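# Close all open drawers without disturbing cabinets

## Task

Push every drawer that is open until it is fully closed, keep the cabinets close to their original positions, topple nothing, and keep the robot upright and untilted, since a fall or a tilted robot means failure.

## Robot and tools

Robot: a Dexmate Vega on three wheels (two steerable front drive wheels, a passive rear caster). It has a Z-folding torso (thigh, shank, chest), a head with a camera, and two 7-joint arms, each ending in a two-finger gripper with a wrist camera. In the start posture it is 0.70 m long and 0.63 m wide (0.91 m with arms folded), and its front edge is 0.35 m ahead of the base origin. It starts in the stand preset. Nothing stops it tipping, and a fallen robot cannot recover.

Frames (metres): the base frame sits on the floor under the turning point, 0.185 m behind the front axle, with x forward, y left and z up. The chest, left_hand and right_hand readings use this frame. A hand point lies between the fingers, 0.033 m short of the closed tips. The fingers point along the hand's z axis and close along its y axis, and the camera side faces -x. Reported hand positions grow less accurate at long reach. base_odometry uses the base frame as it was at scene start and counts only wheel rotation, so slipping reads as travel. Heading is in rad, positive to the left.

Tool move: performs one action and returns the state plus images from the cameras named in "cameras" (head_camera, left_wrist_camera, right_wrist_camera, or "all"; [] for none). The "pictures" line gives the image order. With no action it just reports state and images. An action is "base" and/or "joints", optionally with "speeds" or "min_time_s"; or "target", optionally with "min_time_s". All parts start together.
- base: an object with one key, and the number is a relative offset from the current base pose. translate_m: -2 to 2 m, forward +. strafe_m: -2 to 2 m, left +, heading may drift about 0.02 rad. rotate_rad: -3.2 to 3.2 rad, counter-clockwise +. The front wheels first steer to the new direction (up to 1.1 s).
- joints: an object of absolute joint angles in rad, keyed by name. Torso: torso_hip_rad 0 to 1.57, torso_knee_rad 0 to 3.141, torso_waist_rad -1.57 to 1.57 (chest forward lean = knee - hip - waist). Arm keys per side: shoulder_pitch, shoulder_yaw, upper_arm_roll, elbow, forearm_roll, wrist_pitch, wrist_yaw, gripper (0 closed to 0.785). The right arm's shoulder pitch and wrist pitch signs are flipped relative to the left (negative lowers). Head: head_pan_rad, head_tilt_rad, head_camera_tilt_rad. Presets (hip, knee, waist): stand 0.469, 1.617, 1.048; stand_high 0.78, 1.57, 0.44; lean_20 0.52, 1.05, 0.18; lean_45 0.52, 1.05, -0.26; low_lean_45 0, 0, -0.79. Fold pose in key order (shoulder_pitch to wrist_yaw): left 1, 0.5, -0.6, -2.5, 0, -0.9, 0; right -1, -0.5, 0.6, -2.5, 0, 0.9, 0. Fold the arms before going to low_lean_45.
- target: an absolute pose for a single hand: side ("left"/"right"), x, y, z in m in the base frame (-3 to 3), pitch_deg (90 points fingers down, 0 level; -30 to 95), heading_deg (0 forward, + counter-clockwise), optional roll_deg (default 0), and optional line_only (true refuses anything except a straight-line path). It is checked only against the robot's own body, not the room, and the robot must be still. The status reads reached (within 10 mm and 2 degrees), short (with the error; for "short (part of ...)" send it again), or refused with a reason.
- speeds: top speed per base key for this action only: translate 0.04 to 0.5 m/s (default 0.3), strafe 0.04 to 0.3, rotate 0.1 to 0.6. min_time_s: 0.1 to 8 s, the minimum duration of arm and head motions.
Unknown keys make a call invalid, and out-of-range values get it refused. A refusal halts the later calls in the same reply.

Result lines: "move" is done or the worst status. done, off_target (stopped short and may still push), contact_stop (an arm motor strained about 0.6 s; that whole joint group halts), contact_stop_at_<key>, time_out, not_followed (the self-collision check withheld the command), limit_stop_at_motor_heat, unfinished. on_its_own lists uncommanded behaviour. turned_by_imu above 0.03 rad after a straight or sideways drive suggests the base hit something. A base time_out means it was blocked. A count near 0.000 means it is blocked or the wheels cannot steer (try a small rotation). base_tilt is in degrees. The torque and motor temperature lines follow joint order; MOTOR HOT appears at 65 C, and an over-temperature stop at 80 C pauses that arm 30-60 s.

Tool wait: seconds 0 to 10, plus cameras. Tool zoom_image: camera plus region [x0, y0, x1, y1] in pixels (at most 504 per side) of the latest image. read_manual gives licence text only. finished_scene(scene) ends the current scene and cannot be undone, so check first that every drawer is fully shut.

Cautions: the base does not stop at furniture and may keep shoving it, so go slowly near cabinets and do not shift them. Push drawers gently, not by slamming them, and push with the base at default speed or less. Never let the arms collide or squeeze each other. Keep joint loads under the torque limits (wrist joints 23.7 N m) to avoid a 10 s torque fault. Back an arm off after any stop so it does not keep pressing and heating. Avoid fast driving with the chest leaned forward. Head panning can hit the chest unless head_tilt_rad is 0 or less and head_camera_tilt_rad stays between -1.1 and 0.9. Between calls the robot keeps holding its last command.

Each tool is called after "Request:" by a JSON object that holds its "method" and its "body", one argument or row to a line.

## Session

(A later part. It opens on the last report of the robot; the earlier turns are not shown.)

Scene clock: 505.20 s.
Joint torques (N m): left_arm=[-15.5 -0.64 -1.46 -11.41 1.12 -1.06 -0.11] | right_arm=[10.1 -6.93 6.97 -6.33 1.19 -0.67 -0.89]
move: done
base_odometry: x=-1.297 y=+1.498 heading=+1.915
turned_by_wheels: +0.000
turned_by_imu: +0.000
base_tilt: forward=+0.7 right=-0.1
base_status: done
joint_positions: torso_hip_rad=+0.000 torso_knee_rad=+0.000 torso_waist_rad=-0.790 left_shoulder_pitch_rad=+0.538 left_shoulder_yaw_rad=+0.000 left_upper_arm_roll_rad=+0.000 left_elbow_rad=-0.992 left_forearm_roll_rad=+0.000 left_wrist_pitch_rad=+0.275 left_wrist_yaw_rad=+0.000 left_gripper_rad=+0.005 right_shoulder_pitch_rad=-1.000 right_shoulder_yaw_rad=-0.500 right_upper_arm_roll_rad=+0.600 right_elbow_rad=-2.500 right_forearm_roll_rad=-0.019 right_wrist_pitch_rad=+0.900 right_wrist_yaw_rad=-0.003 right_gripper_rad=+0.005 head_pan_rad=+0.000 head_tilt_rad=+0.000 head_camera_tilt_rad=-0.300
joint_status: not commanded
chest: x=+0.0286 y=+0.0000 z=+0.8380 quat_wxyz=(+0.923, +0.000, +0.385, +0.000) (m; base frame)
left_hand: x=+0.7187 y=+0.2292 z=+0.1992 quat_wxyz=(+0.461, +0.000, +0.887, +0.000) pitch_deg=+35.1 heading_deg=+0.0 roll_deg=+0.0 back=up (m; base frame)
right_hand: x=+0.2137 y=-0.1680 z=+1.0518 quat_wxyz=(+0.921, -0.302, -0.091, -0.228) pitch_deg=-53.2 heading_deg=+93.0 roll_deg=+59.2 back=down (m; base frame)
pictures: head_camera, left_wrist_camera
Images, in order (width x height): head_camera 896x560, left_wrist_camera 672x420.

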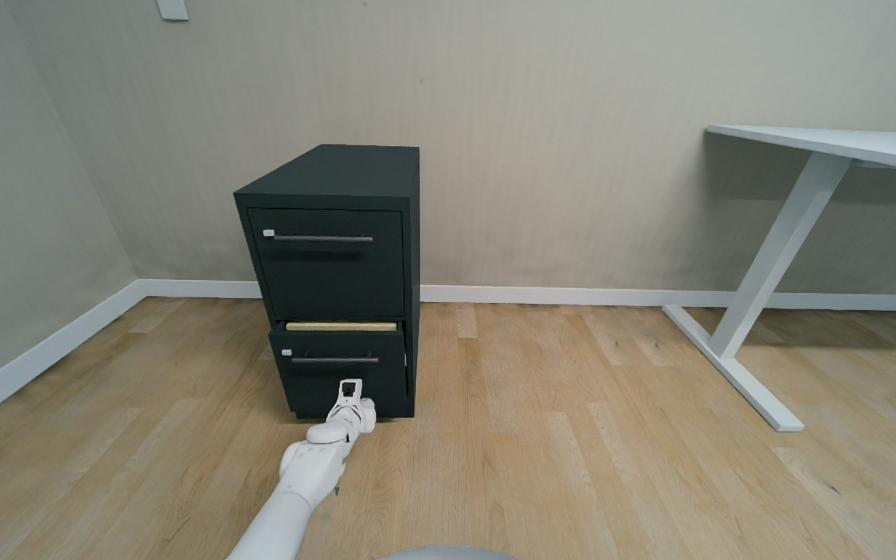

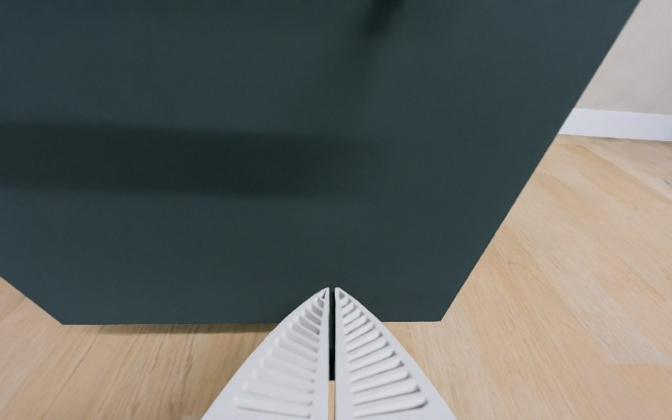

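Request:
{"method": "move", "body": {
  "base": {"translate_m": 0.05},
  "speeds": {"translate_m": 0.1},
  "cameras": ["head_camera"]
}}

Request:
{"method": "zoom_image", "body": {
  "camera": "head_camera",
  "region": [220, 260, 440, 460]
}}

Scene clock: 510.97 s.
Joint torques (N m): left_arm=[-13.16 -1.76 -0.02 -13.25 0.24 -1.47 0.47] | right_arm=[10.74 -6.12 7.19 -5.77 1.22 0.05 -0.93]
move: done
base_odometry: x=-1.314 y=+1.545 heading=+1.915
turned_by_wheels: +0.000
turned_by_imu: +0.000
base_tilt: forward=+0.7 right=-0.1
base_status: done
joint_positions: torso_hip_rad=+0.000 torso_knee_rad=+0.000 torso_waist_rad=-0.790 left_shoulder_pitch_rad=+0.538 left_shoulder_yaw_rad=+0.000 left_upper_arm_roll_rad=+0.000 left_elbow_rad=-0.992 left_forearm_roll_rad=+0.000 left_wrist_pitch_rad=+0.275 left_wrist_yaw_rad=+0.000 left_gripper_rad=+0.005 right_shoulder_pitch_rad=-1.000 right_shoulder_yaw_rad=-0.500 right_upper_arm_roll_rad=+0.600 right_elbow_rad=-2.500 right_forearm_roll_rad=-0.019 right_wrist_pitch_rad=+0.900 right_wrist_yaw_rad=-0.003 right_gripper_rad=+0.005 head_pan_rad=+0.000 head_tilt_rad=+0.000 head_camera_tilt_rad=-0.300
joint_status: not commanded
chest: x=+0.0286 y=+0.0000 z=+0.8380 quat_wxyz=(+0.923, +0.000, +0.385, +0.000) (m; base frame)
left_hand: x=+0.7187 y=+0.2292 z=+0.1992 quat_wxyz=(+0.461, +0.000, +0.887, +0.000) pitch_deg=+35.1 heading_deg=+0.0 roll_deg=+0.0 back=up (m; base frame)
right_hand: x=+0.2137 y=-0.1680 z=+1.0518 quat_wxyz=(+0.921, -0.302, -0.091, -0.228) pitch_deg=-53.2 heading_deg=+93.0 roll_deg=+59.2 back=down (m; base frame)
pictures: head_camera
Images, in order (width x height): head_camera 896x560.

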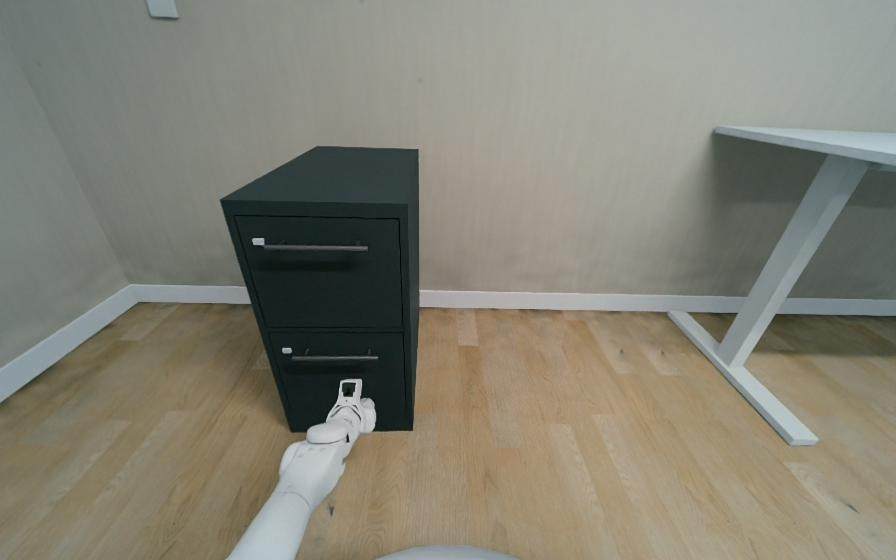

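Scaled by 2.291 from the camera's 896x560 image, which has a finer 960x600 frame.

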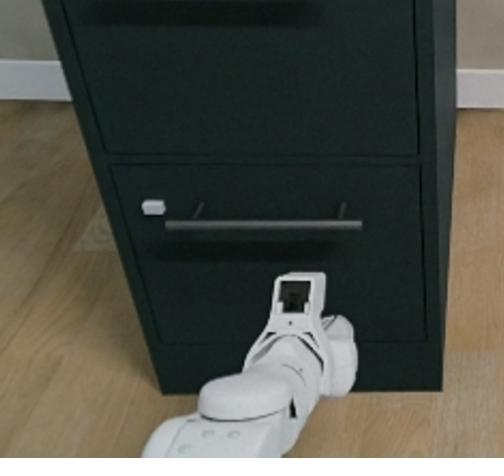

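Request:
{"method": "move", "body": {
  "base": {"translate_m": 0.02},
  "speeds": {"translate_m": 0.05},
  "cameras": ["head_camera"]
}}

Request:
{"method": "zoom_image", "body": {
  "camera": "head_camera",
  "region": [220, 260, 440, 460]
}}

Scene clock: 516.13 s.
Joint torques (N m): left_arm=[-15.88 -1.67 -3.42 -11.77 -0.3 -2.76 0] | right_arm=[10.62 -7.03 7.2 -5.44 1.24 -1 -0.88]
move: done
base_odometry: x=-1.321 y=+1.563 heading=+1.915
turned_by_wheels: +0.000
turned_by_imu: +0.001
base_tilt: forward=+0.6 right=-0.1
base_status: done
joint_positions: torso_hip_rad=+0.000 torso_knee_rad=+0.000 torso_waist_rad=-0.790 left_shoulder_pitch_rad=+0.538 left_shoulder_yaw_rad=+0.000 left_upper_arm_roll_rad=+0.000 left_elbow_rad=-0.992 left_forearm_roll_rad=+0.000 left_wrist_pitch_rad=+0.275 left_wrist_yaw_rad=+0.000 left_gripper_rad=+0.005 right_shoulder_pitch_rad=-1.000 right_shoulder_yaw_rad=-0.500 right_upper_arm_roll_rad=+0.600 right_elbow_rad=-2.500 right_forearm_roll_rad=-0.019 right_wrist_pitch_rad=+0.900 right_wrist_yaw_rad=-0.003 right_gripper_rad=+0.005 head_pan_rad=+0.000 head_tilt_rad=+0.000 head_camera_tilt_rad=-0.300
joint_status: not commanded
chest: x=+0.0286 y=+0.0000 z=+0.8380 quat_wxyz=(+0.923, +0.000, +0.385, +0.000) (m; base frame)
left_hand: x=+0.7186 y=+0.2292 z=+0.1992 quat_wxyz=(+0.461, +0.000, +0.887, +0.000) pitch_deg=+35.1 heading_deg=+0.0 roll_deg=+0.0 back=up (m; base frame)
right_hand: x=+0.2137 y=-0.1680 z=+1.0518 quat_wxyz=(+0.921, -0.302, -0.091, -0.228) pitch_deg=-53.2 heading_deg=+93.0 roll_deg=+59.2 back=down (m; base frame)
pictures: head_camera
Images, in order (width x height): head_camera 896x560.

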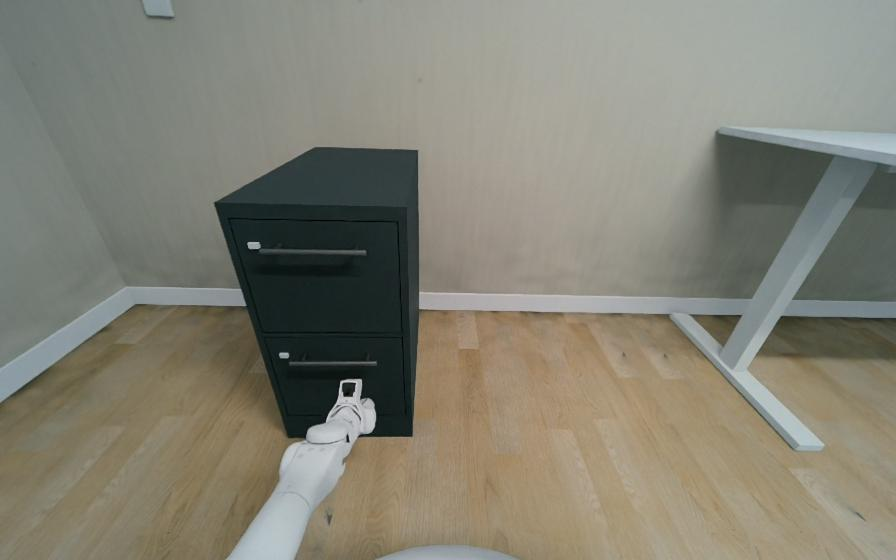

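Scaled by 2.291 from the camera's 896x560 image, which has a finer 960x600 frame.

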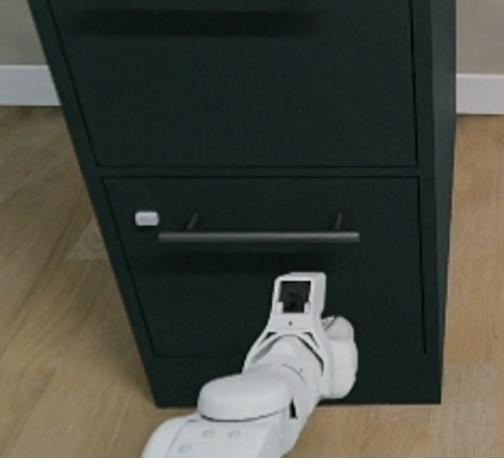

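Request:
{"method": "move", "body": {
  "base": {"translate_m": -0.4},
  "cameras": ["head_camera"]
}}

Request:
{"method": "zoom_image", "body": {
  "camera": "head_camera",
  "region": [240, 120, 460, 380]
}}

Request:
{"method": "move", "body": {
  "base": {"rotate_rad": 0.18}
}}

Request:
{"method": "move", "body": {
  "base": {"translate_m": -1.9},
  "speeds": {"translate_m": 0.4}
}}

Request:
{"method": "move", "body": {
  "base": {"rotate_rad": 1.42},
  "cameras": ["head_camera"]
}}

Scene clock: 541.20 s.
Joint torques (N m): left_arm=[-17.45 -0.02 0.3 -12 -0.54 -1.87 0.22] | right_arm=[9.95 -7.32 6.97 -5.69 1.2 -0.7 -0.85]
move: done
base_odometry: x=-1.185 y=+1.187 heading=+1.914
turned_by_wheels: -0.001
turned_by_imu: +0.000
base_tilt: forward=+0.7 right=-0.1
base_status: done
joint_positions: torso_hip_rad=+0.000 torso_knee_rad=+0.000 torso_waist_rad=-0.790 left_shoulder_pitch_rad=+0.538 left_shoulder_yaw_rad=+0.000 left_upper_arm_roll_rad=+0.000 left_elbow_rad=-0.992 left_forearm_roll_rad=+0.000 left_wrist_pitch_rad=+0.275 left_wrist_yaw_rad=+0.000 left_gripper_rad=+0.005 right_shoulder_pitch_rad=-1.000 right_shoulder_yaw_rad=-0.500 right_upper_arm_roll_rad=+0.600 right_elbow_rad=-2.500 right_forearm_roll_rad=-0.019 right_wrist_pitch_rad=+0.900 right_wrist_yaw_rad=-0.003 right_gripper_rad=+0.005 head_pan_rad=+0.000 head_tilt_rad=+0.000 head_camera_tilt_rad=-0.300
joint_status: not commanded
chest: x=+0.0286 y=+0.0000 z=+0.8380 quat_wxyz=(+0.923, +0.000, +0.385, +0.000) (m; base frame)
left_hand: x=+0.7187 y=+0.2292 z=+0.1992 quat_wxyz=(+0.461, +0.000, +0.887, +0.000) pitch_deg=+35.1 heading_deg=+0.0 roll_deg=+0.0 back=up (m; base frame)
right_hand: x=+0.2137 y=-0.1680 z=+1.0518 quat_wxyz=(+0.921, -0.302, -0.091, -0.228) pitch_deg=-53.2 heading_deg=+93.0 roll_deg=+59.2 back=down (m; base frame)
pictures: head_camera
Images, in order (width x height): head_camera 896x560.

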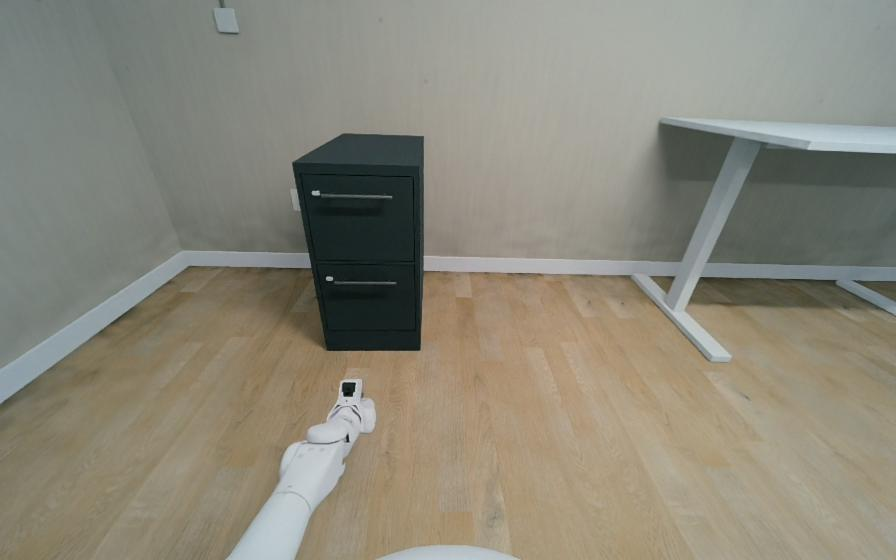

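Scaled by 1.938 from the camera's 896x560 image, which has a finer 960x600 frame.

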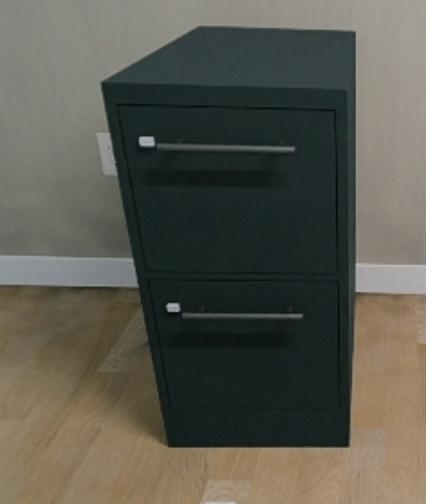

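Scene clock: 542.87 s.
Joint torques (N m): left_arm=[-14.83 -0.89 -2.45 -14.43 0.44 -2.06 0.07] | right_arm=[9.53 -7.76 6.95 -5.85 1.29 -0.16 -0.9]
move: done
base_odometry: x=-1.185 y=+1.187 heading=+2.094
turned_by_wheels: +0.180
turned_by_imu: +0.175
base_tilt: forward=+0.7 right=+0.0
base_status: done
joint_positions: torso_hip_rad=+0.000 torso_knee_rad=+0.000 torso_waist_rad=-0.790 left_shoulder_pitch_rad=+0.538 left_shoulder_yaw_rad=+0.000 left_upper_arm_roll_rad=+0.000 left_elbow_rad=-0.992 left_forearm_roll_rad=+0.000 left_wrist_pitch_rad=+0.275 left_wrist_yaw_rad=+0.000 left_gripper_rad=+0.005 right_shoulder_pitch_rad=-1.000 right_shoulder_yaw_rad=-0.500 right_upper_arm_roll_rad=+0.600 right_elbow_rad=-2.500 right_forearm_roll_rad=-0.019 right_wrist_pitch_rad=+0.900 right_wrist_yaw_rad=-0.003 right_gripper_rad=+0.005 head_pan_rad=+0.000 head_tilt_rad=+0.000 head_camera_tilt_rad=-0.300
joint_status: not commanded
chest: x=+0.0286 y=+0.0000 z=+0.8380 quat_wxyz=(+0.923, +0.000, +0.385, +0.000) (m; base frame)
left_hand: x=+0.7187 y=+0.2292 z=+0.1992 quat_wxyz=(+0.461, +0.000, +0.887, +0.000) pitch_deg=+35.1 heading_deg=+0.0 roll_deg=+0.0 back=up (m; base frame)
right_hand: x=+0.2137 y=-0.1680 z=+1.0518 quat_wxyz=(+0.921, -0.302, -0.091, -0.228) pitch_deg=-53.2 heading_deg=+93.0 roll_deg=+59.2 back=down (m; base frame)
pictures: none

Scene clock: 549.77 s.
Joint torques (N m): left_arm=[-14.72 -1.03 -1.05 -14.74 -0.63 -1.87 -0.38] | right_arm=[10.41 -7.16 7.04 -5.29 1.21 -0.3 -0.99]
move: done
base_odometry: x=-0.229 y=-0.455 heading=+2.095
turned_by_wheels: +0.001
turned_by_imu: +0.003
base_tilt: forward=+0.6 right=-0.1
base_status: done
joint_positions: torso_hip_rad=+0.000 torso_knee_rad=+0.000 torso_waist_rad=-0.790 left_shoulder_pitch_rad=+0.538 left_shoulder_yaw_rad=+0.000 left_upper_arm_roll_rad=+0.000 left_elbow_rad=-0.992 left_forearm_roll_rad=+0.000 left_wrist_pitch_rad=+0.275 left_wrist_yaw_rad=+0.000 left_gripper_rad=+0.005 right_shoulder_pitch_rad=-1.000 right_shoulder_yaw_rad=-0.500 right_upper_arm_roll_rad=+0.600 right_elbow_rad=-2.500 right_forearm_roll_rad=-0.019 right_wrist_pitch_rad=+0.900 right_wrist_yaw_rad=-0.003 right_gripper_rad=+0.005 head_pan_rad=+0.000 head_tilt_rad=+0.000 head_camera_tilt_rad=-0.300
joint_status: not commanded
chest: x=+0.0286 y=+0.0000 z=+0.8380 quat_wxyz=(+0.923, +0.000, +0.385, +0.000) (m; base frame)
left_hand: x=+0.7187 y=+0.2292 z=+0.1992 quat_wxyz=(+0.461, +0.000, +0.887, +0.000) pitch_deg=+35.1 heading_deg=+0.0 roll_deg=+0.0 back=up (m; base frame)
right_hand: x=+0.2137 y=-0.1680 z=+1.0518 quat_wxyz=(+0.921, -0.302, -0.091, -0.228) pitch_deg=-53.2 heading_deg=+93.0 roll_deg=+59.2 back=down (m; base frame)
pictures: none

Scene clock: 553.73 s.
Joint torques (N m): left_arm=[-13.76 -1.76 -2.16 -13.6 0.09 -2.54 -0.06] | right_arm=[9.53 -6.46 7.01 -5.51 1.27 -0.87 -0.94]
move: done
base_odometry: x=-0.228 y=-0.454 heading=-2.766
turned_by_wheels: +1.422
turned_by_imu: +1.396
base_tilt: forward=+0.6 right=+0.0
base_status: done
joint_positions: torso_hip_rad=+0.000 torso_knee_rad=+0.000 torso_waist_rad=-0.790 left_shoulder_pitch_rad=+0.538 left_shoulder_yaw_rad=+0.000 left_upper_arm_roll_rad=+0.000 left_elbow_rad=-0.992 left_forearm_roll_rad=+0.000 left_wrist_pitch_rad=+0.275 left_wrist_yaw_rad=+0.000 left_gripper_rad=+0.005 right_shoulder_pitch_rad=-1.000 right_shoulder_yaw_rad=-0.500 right_upper_arm_roll_rad=+0.600 right_elbow_rad=-2.500 right_forearm_roll_rad=-0.019 right_wrist_pitch_rad=+0.900 right_wrist_yaw_rad=-0.003 right_gripper_rad=+0.005 head_pan_rad=+0.000 head_tilt_rad=+0.000 head_camera_tilt_rad=-0.300
joint_status: not commanded
chest: x=+0.0286 y=+0.0000 z=+0.8380 quat_wxyz=(+0.923, +0.000, +0.385, +0.000) (m; base frame)
left_hand: x=+0.7187 y=+0.2292 z=+0.1992 quat_wxyz=(+0.461, +0.000, +0.887, +0.000) pitch_deg=+35.1 heading_deg=+0.0 roll_deg=+0.0 back=up (m; base frame)
right_hand: x=+0.2137 y=-0.1680 z=+1.0518 quat_wxyz=(+0.921, -0.302, -0.091, -0.228) pitch_deg=-53.2 heading_deg=+93.0 roll_deg=+59.2 back=down (m; base frame)
pictures: head_camera
Images, in order (width x height): head_camera 896x560.

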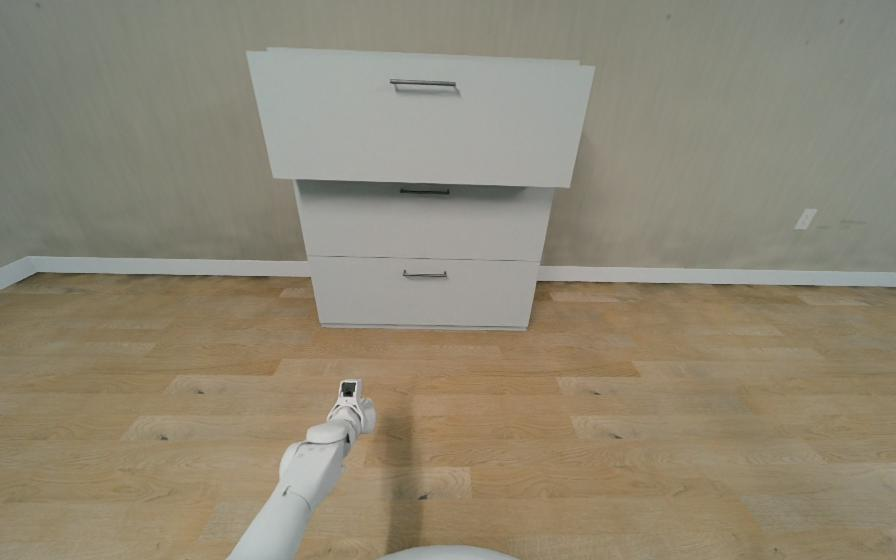

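Request:
{"method": "move", "body": {
  "joints": {"left_shoulder_pitch_rad": 0.486, "left_elbow_rad": -2.232, "left_wrist_pitch_rad": 0.956},
  "cameras": ["head_camera", "left_wrist_camera"]
}}

Scene clock: 582.87 s.
Joint torques (N m): left_arm=[-15.4 -2.16 0.37 -13.67 0.03 -3.09 -0.09] | right_arm=[10.03 -7.53 6.84 -5.47 1.26 -0.19 -1.01]
move: done
base_odometry: x=-0.228 y=-0.454 heading=-2.766
turned_by_wheels: +0.000
turned_by_imu: +0.001
base_tilt: forward=+0.7 right=+0.0
base_status: not commanded
joint_positions: torso_hip_rad=+0.000 torso_knee_rad=+0.000 torso_waist_rad=-0.790 left_shoulder_pitch_rad=+0.487 left_shoulder_yaw_rad=+0.000 left_upper_arm_roll_rad=+0.000 left_elbow_rad=-2.226 left_forearm_roll_rad=+0.000 left_wrist_pitch_rad=+0.953 left_wrist_yaw_rad=+0.000 left_gripper_rad=+0.005 right_shoulder_pitch_rad=-1.000 right_shoulder_yaw_rad=-0.500 right_upper_arm_roll_rad=+0.600 right_elbow_rad=-2.500 right_forearm_roll_rad=-0.019 right_wrist_pitch_rad=+0.900 right_wrist_yaw_rad=-0.003 right_gripper_rad=+0.005 head_pan_rad=+0.000 head_tilt_rad=+0.000 head_camera_tilt_rad=-0.300
joint_status: all done
chest: x=+0.0286 y=+0.0000 z=+0.8380 quat_wxyz=(+0.923, +0.000, +0.385, +0.000) (m; base frame)
left_hand: x=+0.7508 y=+0.2292 z=+0.7472 quat_wxyz=(+0.706, +0.000, +0.708, +0.000) pitch_deg=+0.2 heading_deg=+0.0 roll_deg=+0.0 back=up (m; base frame)
right_hand: x=+0.2137 y=-0.1680 z=+1.0518 quat_wxyz=(+0.921, -0.302, -0.091, -0.228) pitch_deg=-53.2 heading_deg=+93.0 roll_deg=+59.2 back=down (m; base frame)
pictures: head_camera, left_wrist_camera
Images, in order (width x height): head_camera 896x560, left_wrist_camera 672x420.

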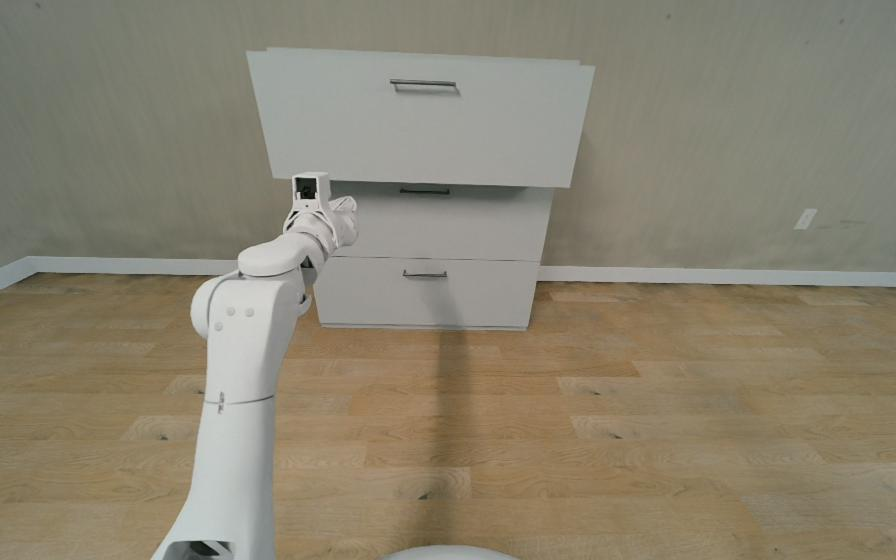

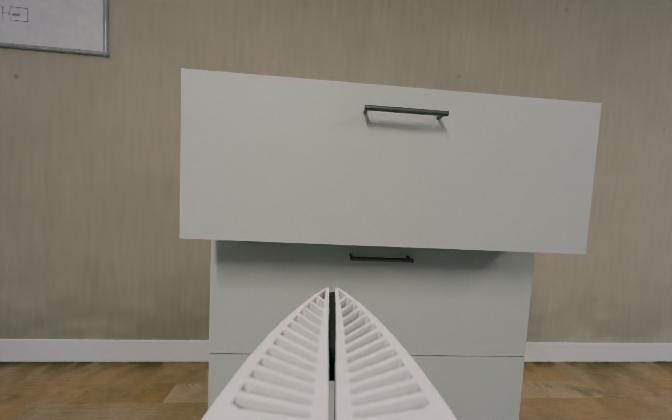

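Request:
{"method": "move", "body": {
  "base": {"translate_m": 0.34}
}}

Request:
{"method": "move", "body": {
  "base": {"translate_m": 0.13},
  "speeds": {"translate_m": 0.12},
  "cameras": ["head_camera", "left_wrist_camera"]
}}

Scene clock: 589.87 s.
Joint torques (N m): left_arm=[-16.51 -2.44 -0.32 -11.43 -0.04 -2.06 -0.28] | right_arm=[10.01 -7.44 6.84 -5.25 1.26 -0.58 -0.91]
move: done
base_odometry: x=-0.544 y=-0.580 heading=-2.766
turned_by_wheels: +0.000
turned_by_imu: +0.001
base_tilt: forward=+0.7 right=+0.0
base_status: done
joint_positions: torso_hip_rad=+0.000 torso_knee_rad=+0.000 torso_waist_rad=-0.790 left_shoulder_pitch_rad=+0.486 left_shoulder_yaw_rad=+0.000 left_upper_arm_roll_rad=+0.000 left_elbow_rad=-2.232 left_forearm_roll_rad=+0.000 left_wrist_pitch_rad=+0.956 left_wrist_yaw_rad=+0.000 left_gripper_rad=+0.005 right_shoulder_pitch_rad=-1.000 right_shoulder_yaw_rad=-0.500 right_upper_arm_roll_rad=+0.600 right_elbow_rad=-2.500 right_forearm_roll_rad=-0.019 right_wrist_pitch_rad=+0.900 right_wrist_yaw_rad=-0.003 right_gripper_rad=+0.005 head_pan_rad=+0.000 head_tilt_rad=+0.000 head_camera_tilt_rad=-0.300
joint_status: not commanded
chest: x=+0.0286 y=+0.0000 z=+0.8380 quat_wxyz=(+0.923, +0.000, +0.385, +0.000) (m; base frame)
left_hand: x=+0.7497 y=+0.2292 z=+0.7494 quat_wxyz=(+0.707, +0.000, +0.707, +0.000) pitch_deg=+0.0 heading_deg=+0.0 roll_deg=+0.0 back=up (m; base frame)
right_hand: x=+0.2137 y=-0.1680 z=+1.0518 quat_wxyz=(+0.921, -0.302, -0.091, -0.228) pitch_deg=-53.2 heading_deg=+92.9 roll_deg=+59.3 back=down (m; base frame)
pictures: none

Scene clock: 591.73 s.
Joint torques (N m): left_arm=[-14.49 -1.01 -2.97 -9.24 0.18 -2.7 -0.03] | right_arm=[9.17 -7.46 7.08 -4.83 1.27 -0.69 -0.92]
move: done
base_odometry: x=-0.665 y=-0.628 heading=-2.765
turned_by_wheels: +0.000
turned_by_imu: +0.001
base_tilt: forward=+0.7 right=+0.0
base_status: done
joint_positions: torso_hip_rad=+0.000 torso_knee_rad=+0.000 torso_waist_rad=-0.790 left_shoulder_pitch_rad=+0.486 left_shoulder_yaw_rad=+0.000 left_upper_arm_roll_rad=+0.000 left_elbow_rad=-2.232 left_forearm_roll_rad=+0.000 left_wrist_pitch_rad=+0.956 left_wrist_yaw_rad=+0.000 left_gripper_rad=+0.005 right_shoulder_pitch_rad=-1.000 right_shoulder_yaw_rad=-0.500 right_upper_arm_roll_rad=+0.600 right_elbow_rad=-2.500 right_forearm_roll_rad=-0.019 right_wrist_pitch_rad=+0.900 right_wrist_yaw_rad=-0.003 right_gripper_rad=+0.005 head_pan_rad=+0.000 head_tilt_rad=+0.000 head_camera_tilt_rad=-0.300
joint_status: not commanded
chest: x=+0.0285 y=+0.0000 z=+0.8380 quat_wxyz=(+0.923, +0.000, +0.385, +0.000) (m; base frame)
left_hand: x=+0.7496 y=+0.2292 z=+0.7495 quat_wxyz=(+0.707, +0.000, +0.707, +0.000) pitch_deg=+0.0 heading_deg=+0.0 roll_deg=+0.0 back=up (m; base frame)
right_hand: x=+0.2137 y=-0.1680 z=+1.0518 quat_wxyz=(+0.921, -0.302, -0.091, -0.228) pitch_deg=-53.2 heading_deg=+93.0 roll_deg=+59.2 back=down (m; base frame)
pictures: head_camera, left_wrist_camera
Images, in order (width x height): head_camera 896x560, left_wrist_camera 672x420.

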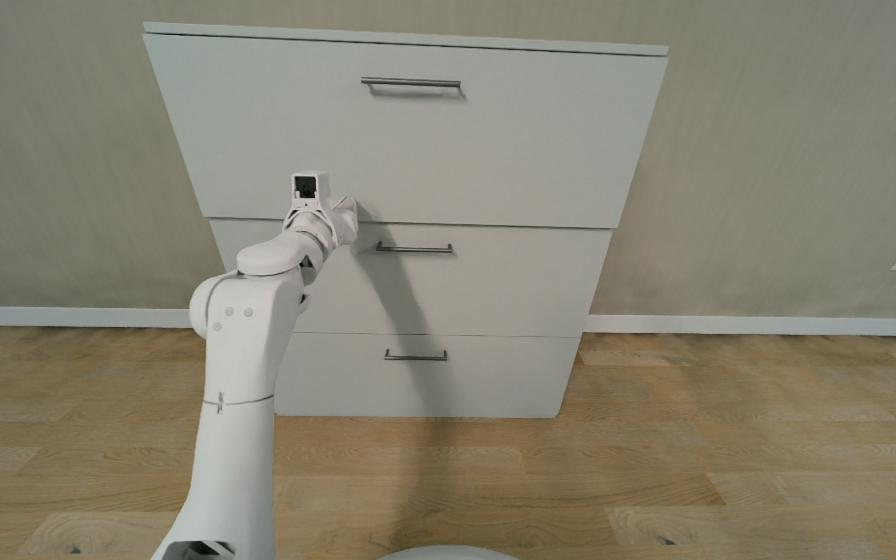

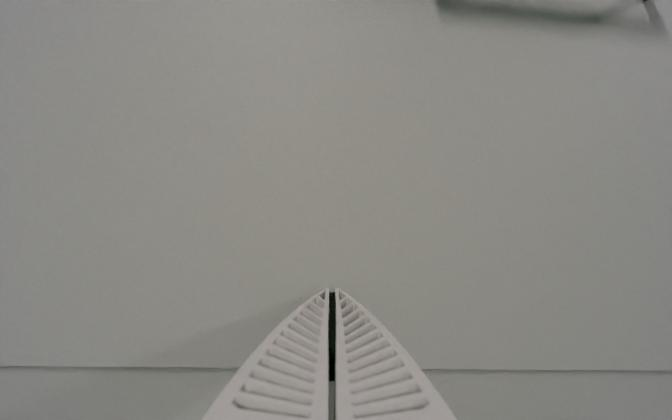

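Request:
{"method": "zoom_image", "body": {
  "camera": "head_camera",
  "region": [520, 140, 700, 300]
}}

Request:
{"method": "move", "body": {
  "base": {"translate_m": 0.02},
  "speeds": {"translate_m": 0.08},
  "cameras": ["head_camera"]
}}

Request:
{"method": "zoom_image", "body": {
  "camera": "head_camera",
  "region": [520, 140, 700, 300]
}}

Request:
{"method": "move", "body": {
  "base": {"translate_m": 0.02},
  "speeds": {"translate_m": 0.08},
  "cameras": ["head_camera"]
}}

Request:
{"method": "zoom_image", "body": {
  "camera": "head_camera",
  "region": [520, 140, 700, 300]
}}

Scaled by 2.800 from the camera's 896x560 image, which has a finer 960x600 frame.

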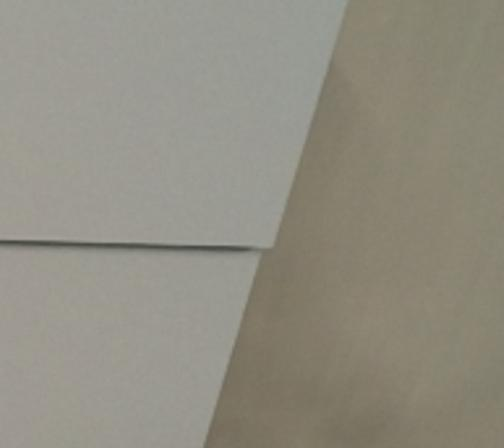

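Scene clock: 600.30 s.
Joint torques (N m): left_arm=[-14.48 -1.79 -0.58 1.09 -0.05 -3.89 -0.32] | right_arm=[9.88 -6.87 7.08 -5.33 1.22 -0.66 -0.92]
move: done
base_odometry: x=-0.683 y=-0.635 heading=-2.765
turned_by_wheels: +0.001
turned_by_imu: +0.002
base_tilt: forward=+0.7 right=+0.0
base_status: done
joint_positions: torso_hip_rad=+0.000 torso_knee_rad=+0.000 torso_waist_rad=-0.790 left_shoulder_pitch_rad=+0.486 left_shoulder_yaw_rad=+0.000 left_upper_arm_roll_rad=+0.000 left_elbow_rad=-2.233 left_forearm_roll_rad=+0.000 left_wrist_pitch_rad=+0.957 left_wrist_yaw_rad=+0.000 left_gripper_rad=+0.005 right_shoulder_pitch_rad=-1.000 right_shoulder_yaw_rad=-0.500 right_upper_arm_roll_rad=+0.600 right_elbow_rad=-2.500 right_forearm_roll_rad=-0.019 right_wrist_pitch_rad=+0.900 right_wrist_yaw_rad=-0.003 right_gripper_rad=+0.005 head_pan_rad=+0.000 head_tilt_rad=+0.000 head_camera_tilt_rad=-0.300
joint_status: not commanded
chest: x=+0.0284 y=+0.0000 z=+0.8380 quat_wxyz=(+0.923, +0.000, +0.385, +0.000) (m; base frame)
left_hand: x=+0.7494 y=+0.2292 z=+0.7500 quat_wxyz=(+0.707, +0.000, +0.707, +0.000) pitch_deg=+0.0 heading_deg=+0.0 roll_deg=+0.0 back=up (m; base frame)
right_hand: x=+0.2135 y=-0.1680 z=+1.0519 quat_wxyz=(+0.921, -0.302, -0.092, -0.228) pitch_deg=-53.2 heading_deg=+93.0 roll_deg=+59.2 back=down (m; base frame)
pictures: head_camera
Images, in order (width x height): head_camera 896x560.

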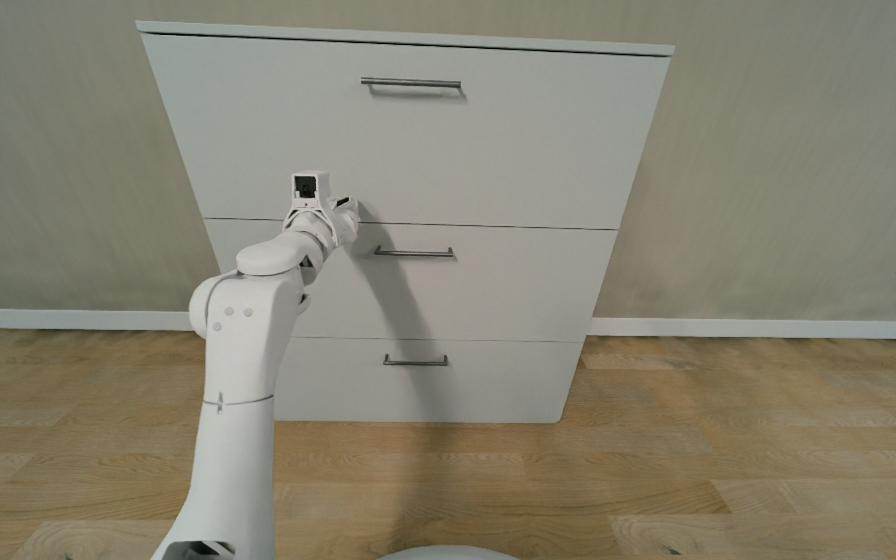

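Scaled by 2.800 from the camera's 896x560 image, which has a finer 960x600 frame.

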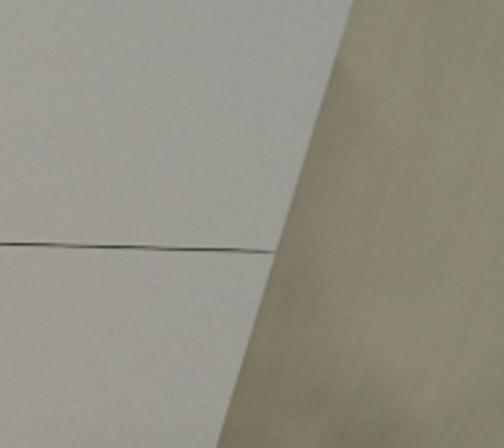

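Scene clock: 601.27 s.
Joint torques (N m): left_arm=[-19.63 -0.47 -3.12 4.58 0.77 -4.29 1.9] | right_arm=[9.72 -7.38 7.4 -5.36 1.21 -1.01 -0.89]
move: done
base_odometry: x=-0.702 y=-0.642 heading=-2.763
turned_by_wheels: +0.001
turned_by_imu: +0.001
base_tilt: forward=+0.6 right=-0.1
base_status: done
joint_positions: torso_hip_rad=+0.000 torso_knee_rad=+0.000 torso_waist_rad=-0.790 left_shoulder_pitch_rad=+0.486 left_shoulder_yaw_rad=+0.000 left_upper_arm_roll_rad=+0.000 left_elbow_rad=-2.233 left_forearm_roll_rad=+0.000 left_wrist_pitch_rad=+0.957 left_wrist_yaw_rad=+0.000 left_gripper_rad=+0.005 right_shoulder_pitch_rad=-1.000 right_shoulder_yaw_rad=-0.500 right_upper_arm_roll_rad=+0.600 right_elbow_rad=-2.500 right_forearm_roll_rad=-0.019 right_wrist_pitch_rad=+0.900 right_wrist_yaw_rad=-0.003 right_gripper_rad=+0.005 head_pan_rad=+0.000 head_tilt_rad=+0.000 head_camera_tilt_rad=-0.300
joint_status: not commanded
chest: x=+0.0283 y=+0.0000 z=+0.8380 quat_wxyz=(+0.923, +0.000, +0.385, +0.000) (m; base frame)
left_hand: x=+0.7493 y=+0.2290 z=+0.7500 quat_wxyz=(+0.707, +0.000, +0.707, +0.000) pitch_deg=+0.0 heading_deg=+0.0 roll_deg=+0.0 back=up (m; base frame)
right_hand: x=+0.2133 y=-0.1680 z=+1.0520 quat_wxyz=(+0.921, -0.302, -0.092, -0.228) pitch_deg=-53.2 heading_deg=+93.0 roll_deg=+59.2 back=down (m; base frame)
pictures: head_camera
Images, in order (width x height): head_camera 896x560.

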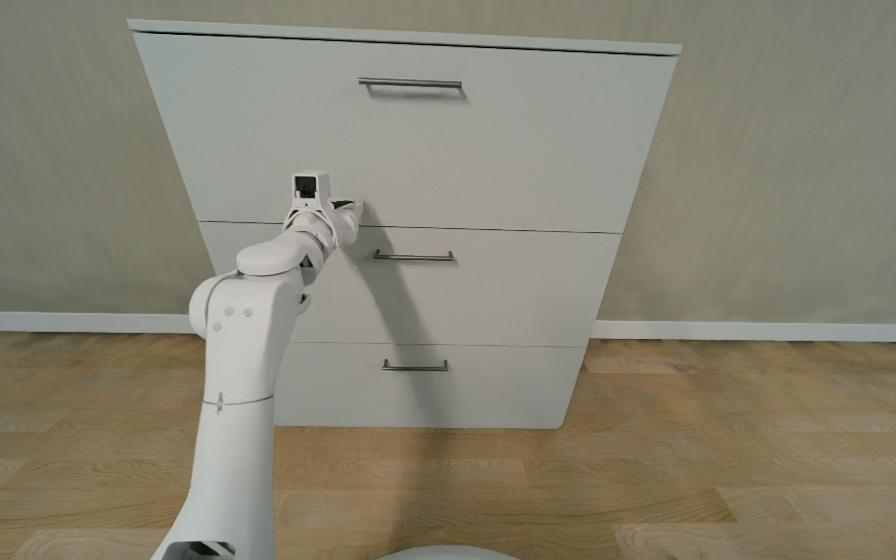

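Scaled by 2.800 from the camera's 896x560 image, which has a finer 960x600 frame.

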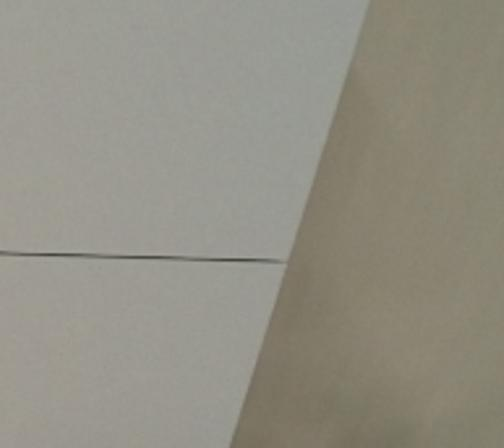

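Request:
{"method": "move", "body": {
  "base": {"translate_m": -0.4},
  "cameras": ["head_camera"]
}}

Request:
{"method": "move", "body": {
  "joints": {"left_shoulder_pitch_rad": 0.739, "left_elbow_rad": -1.538, "left_wrist_pitch_rad": 0.184}
}}

Request:
{"method": "move", "body": {
  "target": {"side": "left", "x": 0.74, "y": 0.02, "z": 0.42, "pitch_deg": 10, "heading_deg": 0},
  "cameras": ["head_camera", "left_wrist_camera"]
}}

Scene clock: 693.33 s.
Joint torques (N m): left_arm=[-16.67 -2.26 -0.16 -10.63 0.64 -2.17 0.38] | right_arm=[10.13 -7.02 6.87 -5.37 1.27 -0.74 -0.96]
move: done
base_odometry: x=-0.331 y=-0.493 heading=-2.763
turned_by_wheels: +0.001
turned_by_imu: +0.002
base_tilt: forward=+0.6 right=+0.0
base_status: done
joint_positions: torso_hip_rad=+0.000 torso_knee_rad=+0.000 torso_waist_rad=-0.790 left_shoulder_pitch_rad=+0.486 left_shoulder_yaw_rad=+0.000 left_upper_arm_roll_rad=+0.000 left_elbow_rad=-2.232 left_forearm_roll_rad=+0.000 left_wrist_pitch_rad=+0.956 left_wrist_yaw_rad=+0.000 left_gripper_rad=+0.005 right_shoulder_pitch_rad=-1.000 right_shoulder_yaw_rad=-0.500 right_upper_arm_roll_rad=+0.600 right_elbow_rad=-2.500 right_forearm_roll_rad=-0.019 right_wrist_pitch_rad=+0.900 right_wrist_yaw_rad=-0.003 right_gripper_rad=+0.005 head_pan_rad=+0.000 head_tilt_rad=+0.000 head_camera_tilt_rad=-0.300
joint_status: not commanded
chest: x=+0.0286 y=+0.0000 z=+0.8380 quat_wxyz=(+0.923, +0.000, +0.385, +0.000) (m; base frame)
left_hand: x=+0.7497 y=+0.2292 z=+0.7494 quat_wxyz=(+0.707, +0.000, +0.707, +0.000) pitch_deg=+0.0 heading_deg=+0.0 roll_deg=+0.0 back=up (m; base frame)
right_hand: x=+0.2137 y=-0.1680 z=+1.0518 quat_wxyz=(+0.921, -0.302, -0.091, -0.228) pitch_deg=-53.2 heading_deg=+93.0 roll_deg=+59.2 back=down (m; base frame)
pictures: head_camera
Images, in order (width x height): head_camera 896x560.

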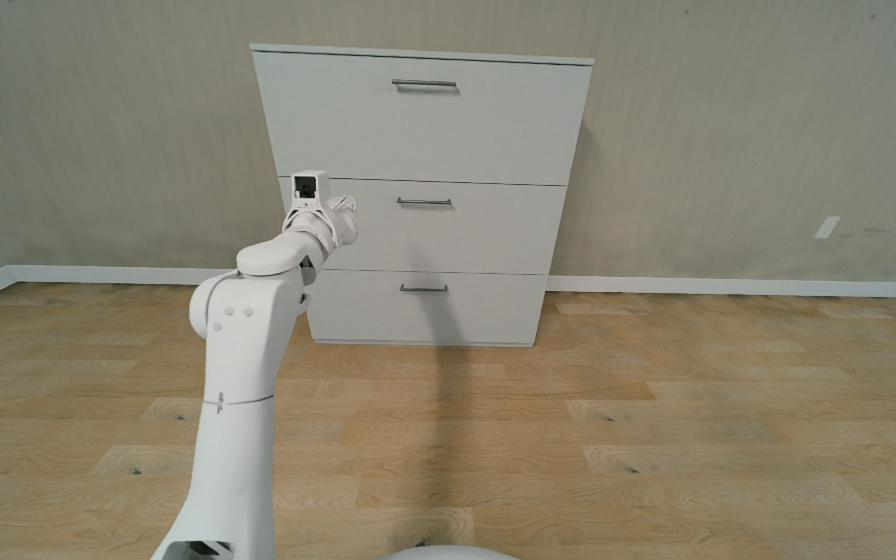

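Scene clock: 697.63 s.
Joint torques (N m): left_arm=[-7.92 0.05 -1.18 -12.33 -0.08 -2.01 0.46] | right_arm=[9.38 -7.56 7.03 -5.04 1.16 -0.94 -0.95]
move: done
base_odometry: x=-0.331 y=-0.493 heading=-2.763
turned_by_wheels: +0.000
turned_by_imu: +0.001
base_tilt: forward=+0.6 right=-0.1
base_status: not commanded
joint_positions: torso_hip_rad=+0.000 torso_knee_rad=+0.000 torso_waist_rad=-0.790 left_shoulder_pitch_rad=+0.737 left_shoulder_yaw_rad=+0.000 left_upper_arm_roll_rad=+0.000 left_elbow_rad=-1.543 left_forearm_roll_rad=+0.000 left_wrist_pitch_rad=+0.190 left_wrist_yaw_rad=+0.000 left_gripper_rad=+0.005 right_shoulder_pitch_rad=-1.000 right_shoulder_yaw_rad=-0.500 right_upper_arm_roll_rad=+0.600 right_elbow_rad=-2.500 right_forearm_roll_rad=-0.019 right_wrist_pitch_rad=+0.900 right_wrist_yaw_rad=-0.003 right_gripper_rad=+0.005 head_pan_rad=+0.000 head_tilt_rad=+0.000 head_camera_tilt_rad=-0.300
joint_status: all done
chest: x=+0.0286 y=+0.0000 z=+0.8380 quat_wxyz=(+0.923, +0.000, +0.385, +0.000) (m; base frame)
left_hand: x=+0.7505 y=+0.2292 z=+0.4222 quat_wxyz=(+0.643, +0.000, +0.766, +0.000) pitch_deg=+10.0 heading_deg=+0.0 roll_deg=+0.0 back=up (m; base frame)
right_hand: x=+0.2137 y=-0.1680 z=+1.0518 quat_wxyz=(+0.921, -0.302, -0.091, -0.228) pitch_deg=-53.2 heading_deg=+93.0 roll_deg=+59.2 back=down (m; base frame)
pictures: none

Scene clock: 702.20 s.
Joint torques (N m): left_arm=[-17.44 -1.23 0.62 -11.57 -0.19 -1.41 0.55] | right_arm=[9.68 -8.22 7.21 -5.23 1.25 -0.79 -0.9]
move: done
base_odometry: x=-0.331 y=-0.493 heading=-2.763
turned_by_wheels: +0.000
turned_by_imu: +0.001
base_tilt: forward=+0.6 right=+0.0
base_status: not commanded
joint_positions: torso_hip_rad=+0.000 torso_knee_rad=+0.000 torso_waist_rad=-0.790 left_shoulder_pitch_rad=+0.437 left_shoulder_yaw_rad=+0.167 left_upper_arm_roll_rad=+0.832 left_elbow_rad=-1.334 left_forearm_roll_rad=-0.483 left_wrist_pitch_rad=+0.019 left_wrist_yaw_rad=+0.732 left_gripper_rad=+0.005 right_shoulder_pitch_rad=-1.000 right_shoulder_yaw_rad=-0.500 right_upper_arm_roll_rad=+0.600 right_elbow_rad=-2.500 right_forearm_roll_rad=-0.019 right_wrist_pitch_rad=+0.900 right_wrist_yaw_rad=-0.003 right_gripper_rad=+0.005 head_pan_rad=+0.000 head_tilt_rad=+0.000 head_camera_tilt_rad=-0.300
joint_status: not commanded
chest: x=+0.0286 y=+0.0000 z=+0.8380 quat_wxyz=(+0.923, +0.000, +0.385, +0.000) (m; base frame)
left_hand: x=+0.7405 y=+0.0203 z=+0.4206 quat_wxyz=(+0.643, +0.000, +0.766, -0.001) pitch_deg=+10.0 heading_deg=-0.1 roll_deg=-0.1 back=up (m; base frame)
left_hand_status: reached (checked arc [the straight line was blocked; over the whole arc the hand travels 0.24 m to end 0.21 m from its start, up to 0.05 m off the straight line; left_upper_arm_roll_rad turns most, 0.84 rad; on the way or at its end the hand turns up to 5 deg from its attitude at the start], planned for 3.0 s): 1 mm and 0.1 deg off.
right_hand: x=+0.2137 y=-0.1680 z=+1.0518 quat_wxyz=(+0.921, -0.302, -0.091, -0.228) pitch_deg=-53.2 heading_deg=+93.0 roll_deg=+59.2 back=down (m; base frame)
pictures: head_camera, left_wrist_camera
Images, in order (width x height): head_camera 896x560, left_wrist_camera 672x420.

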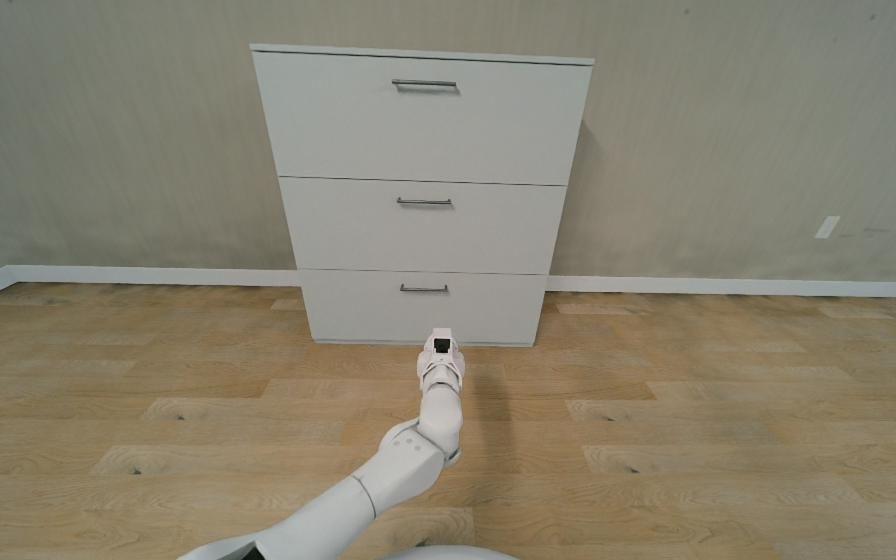

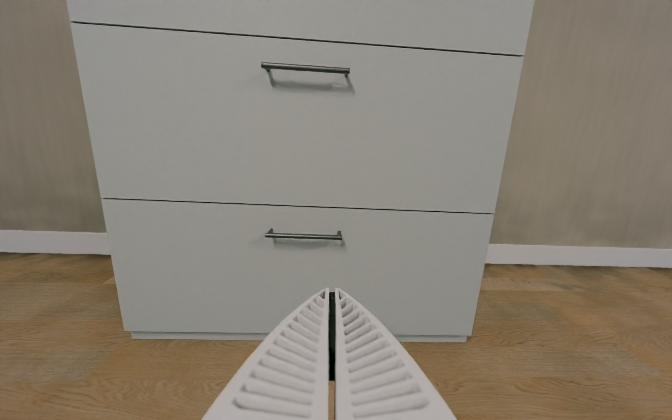

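Request:
{"method": "finished_scene", "body": {
  "scene": 1
}}

The scene is finished: the task was done.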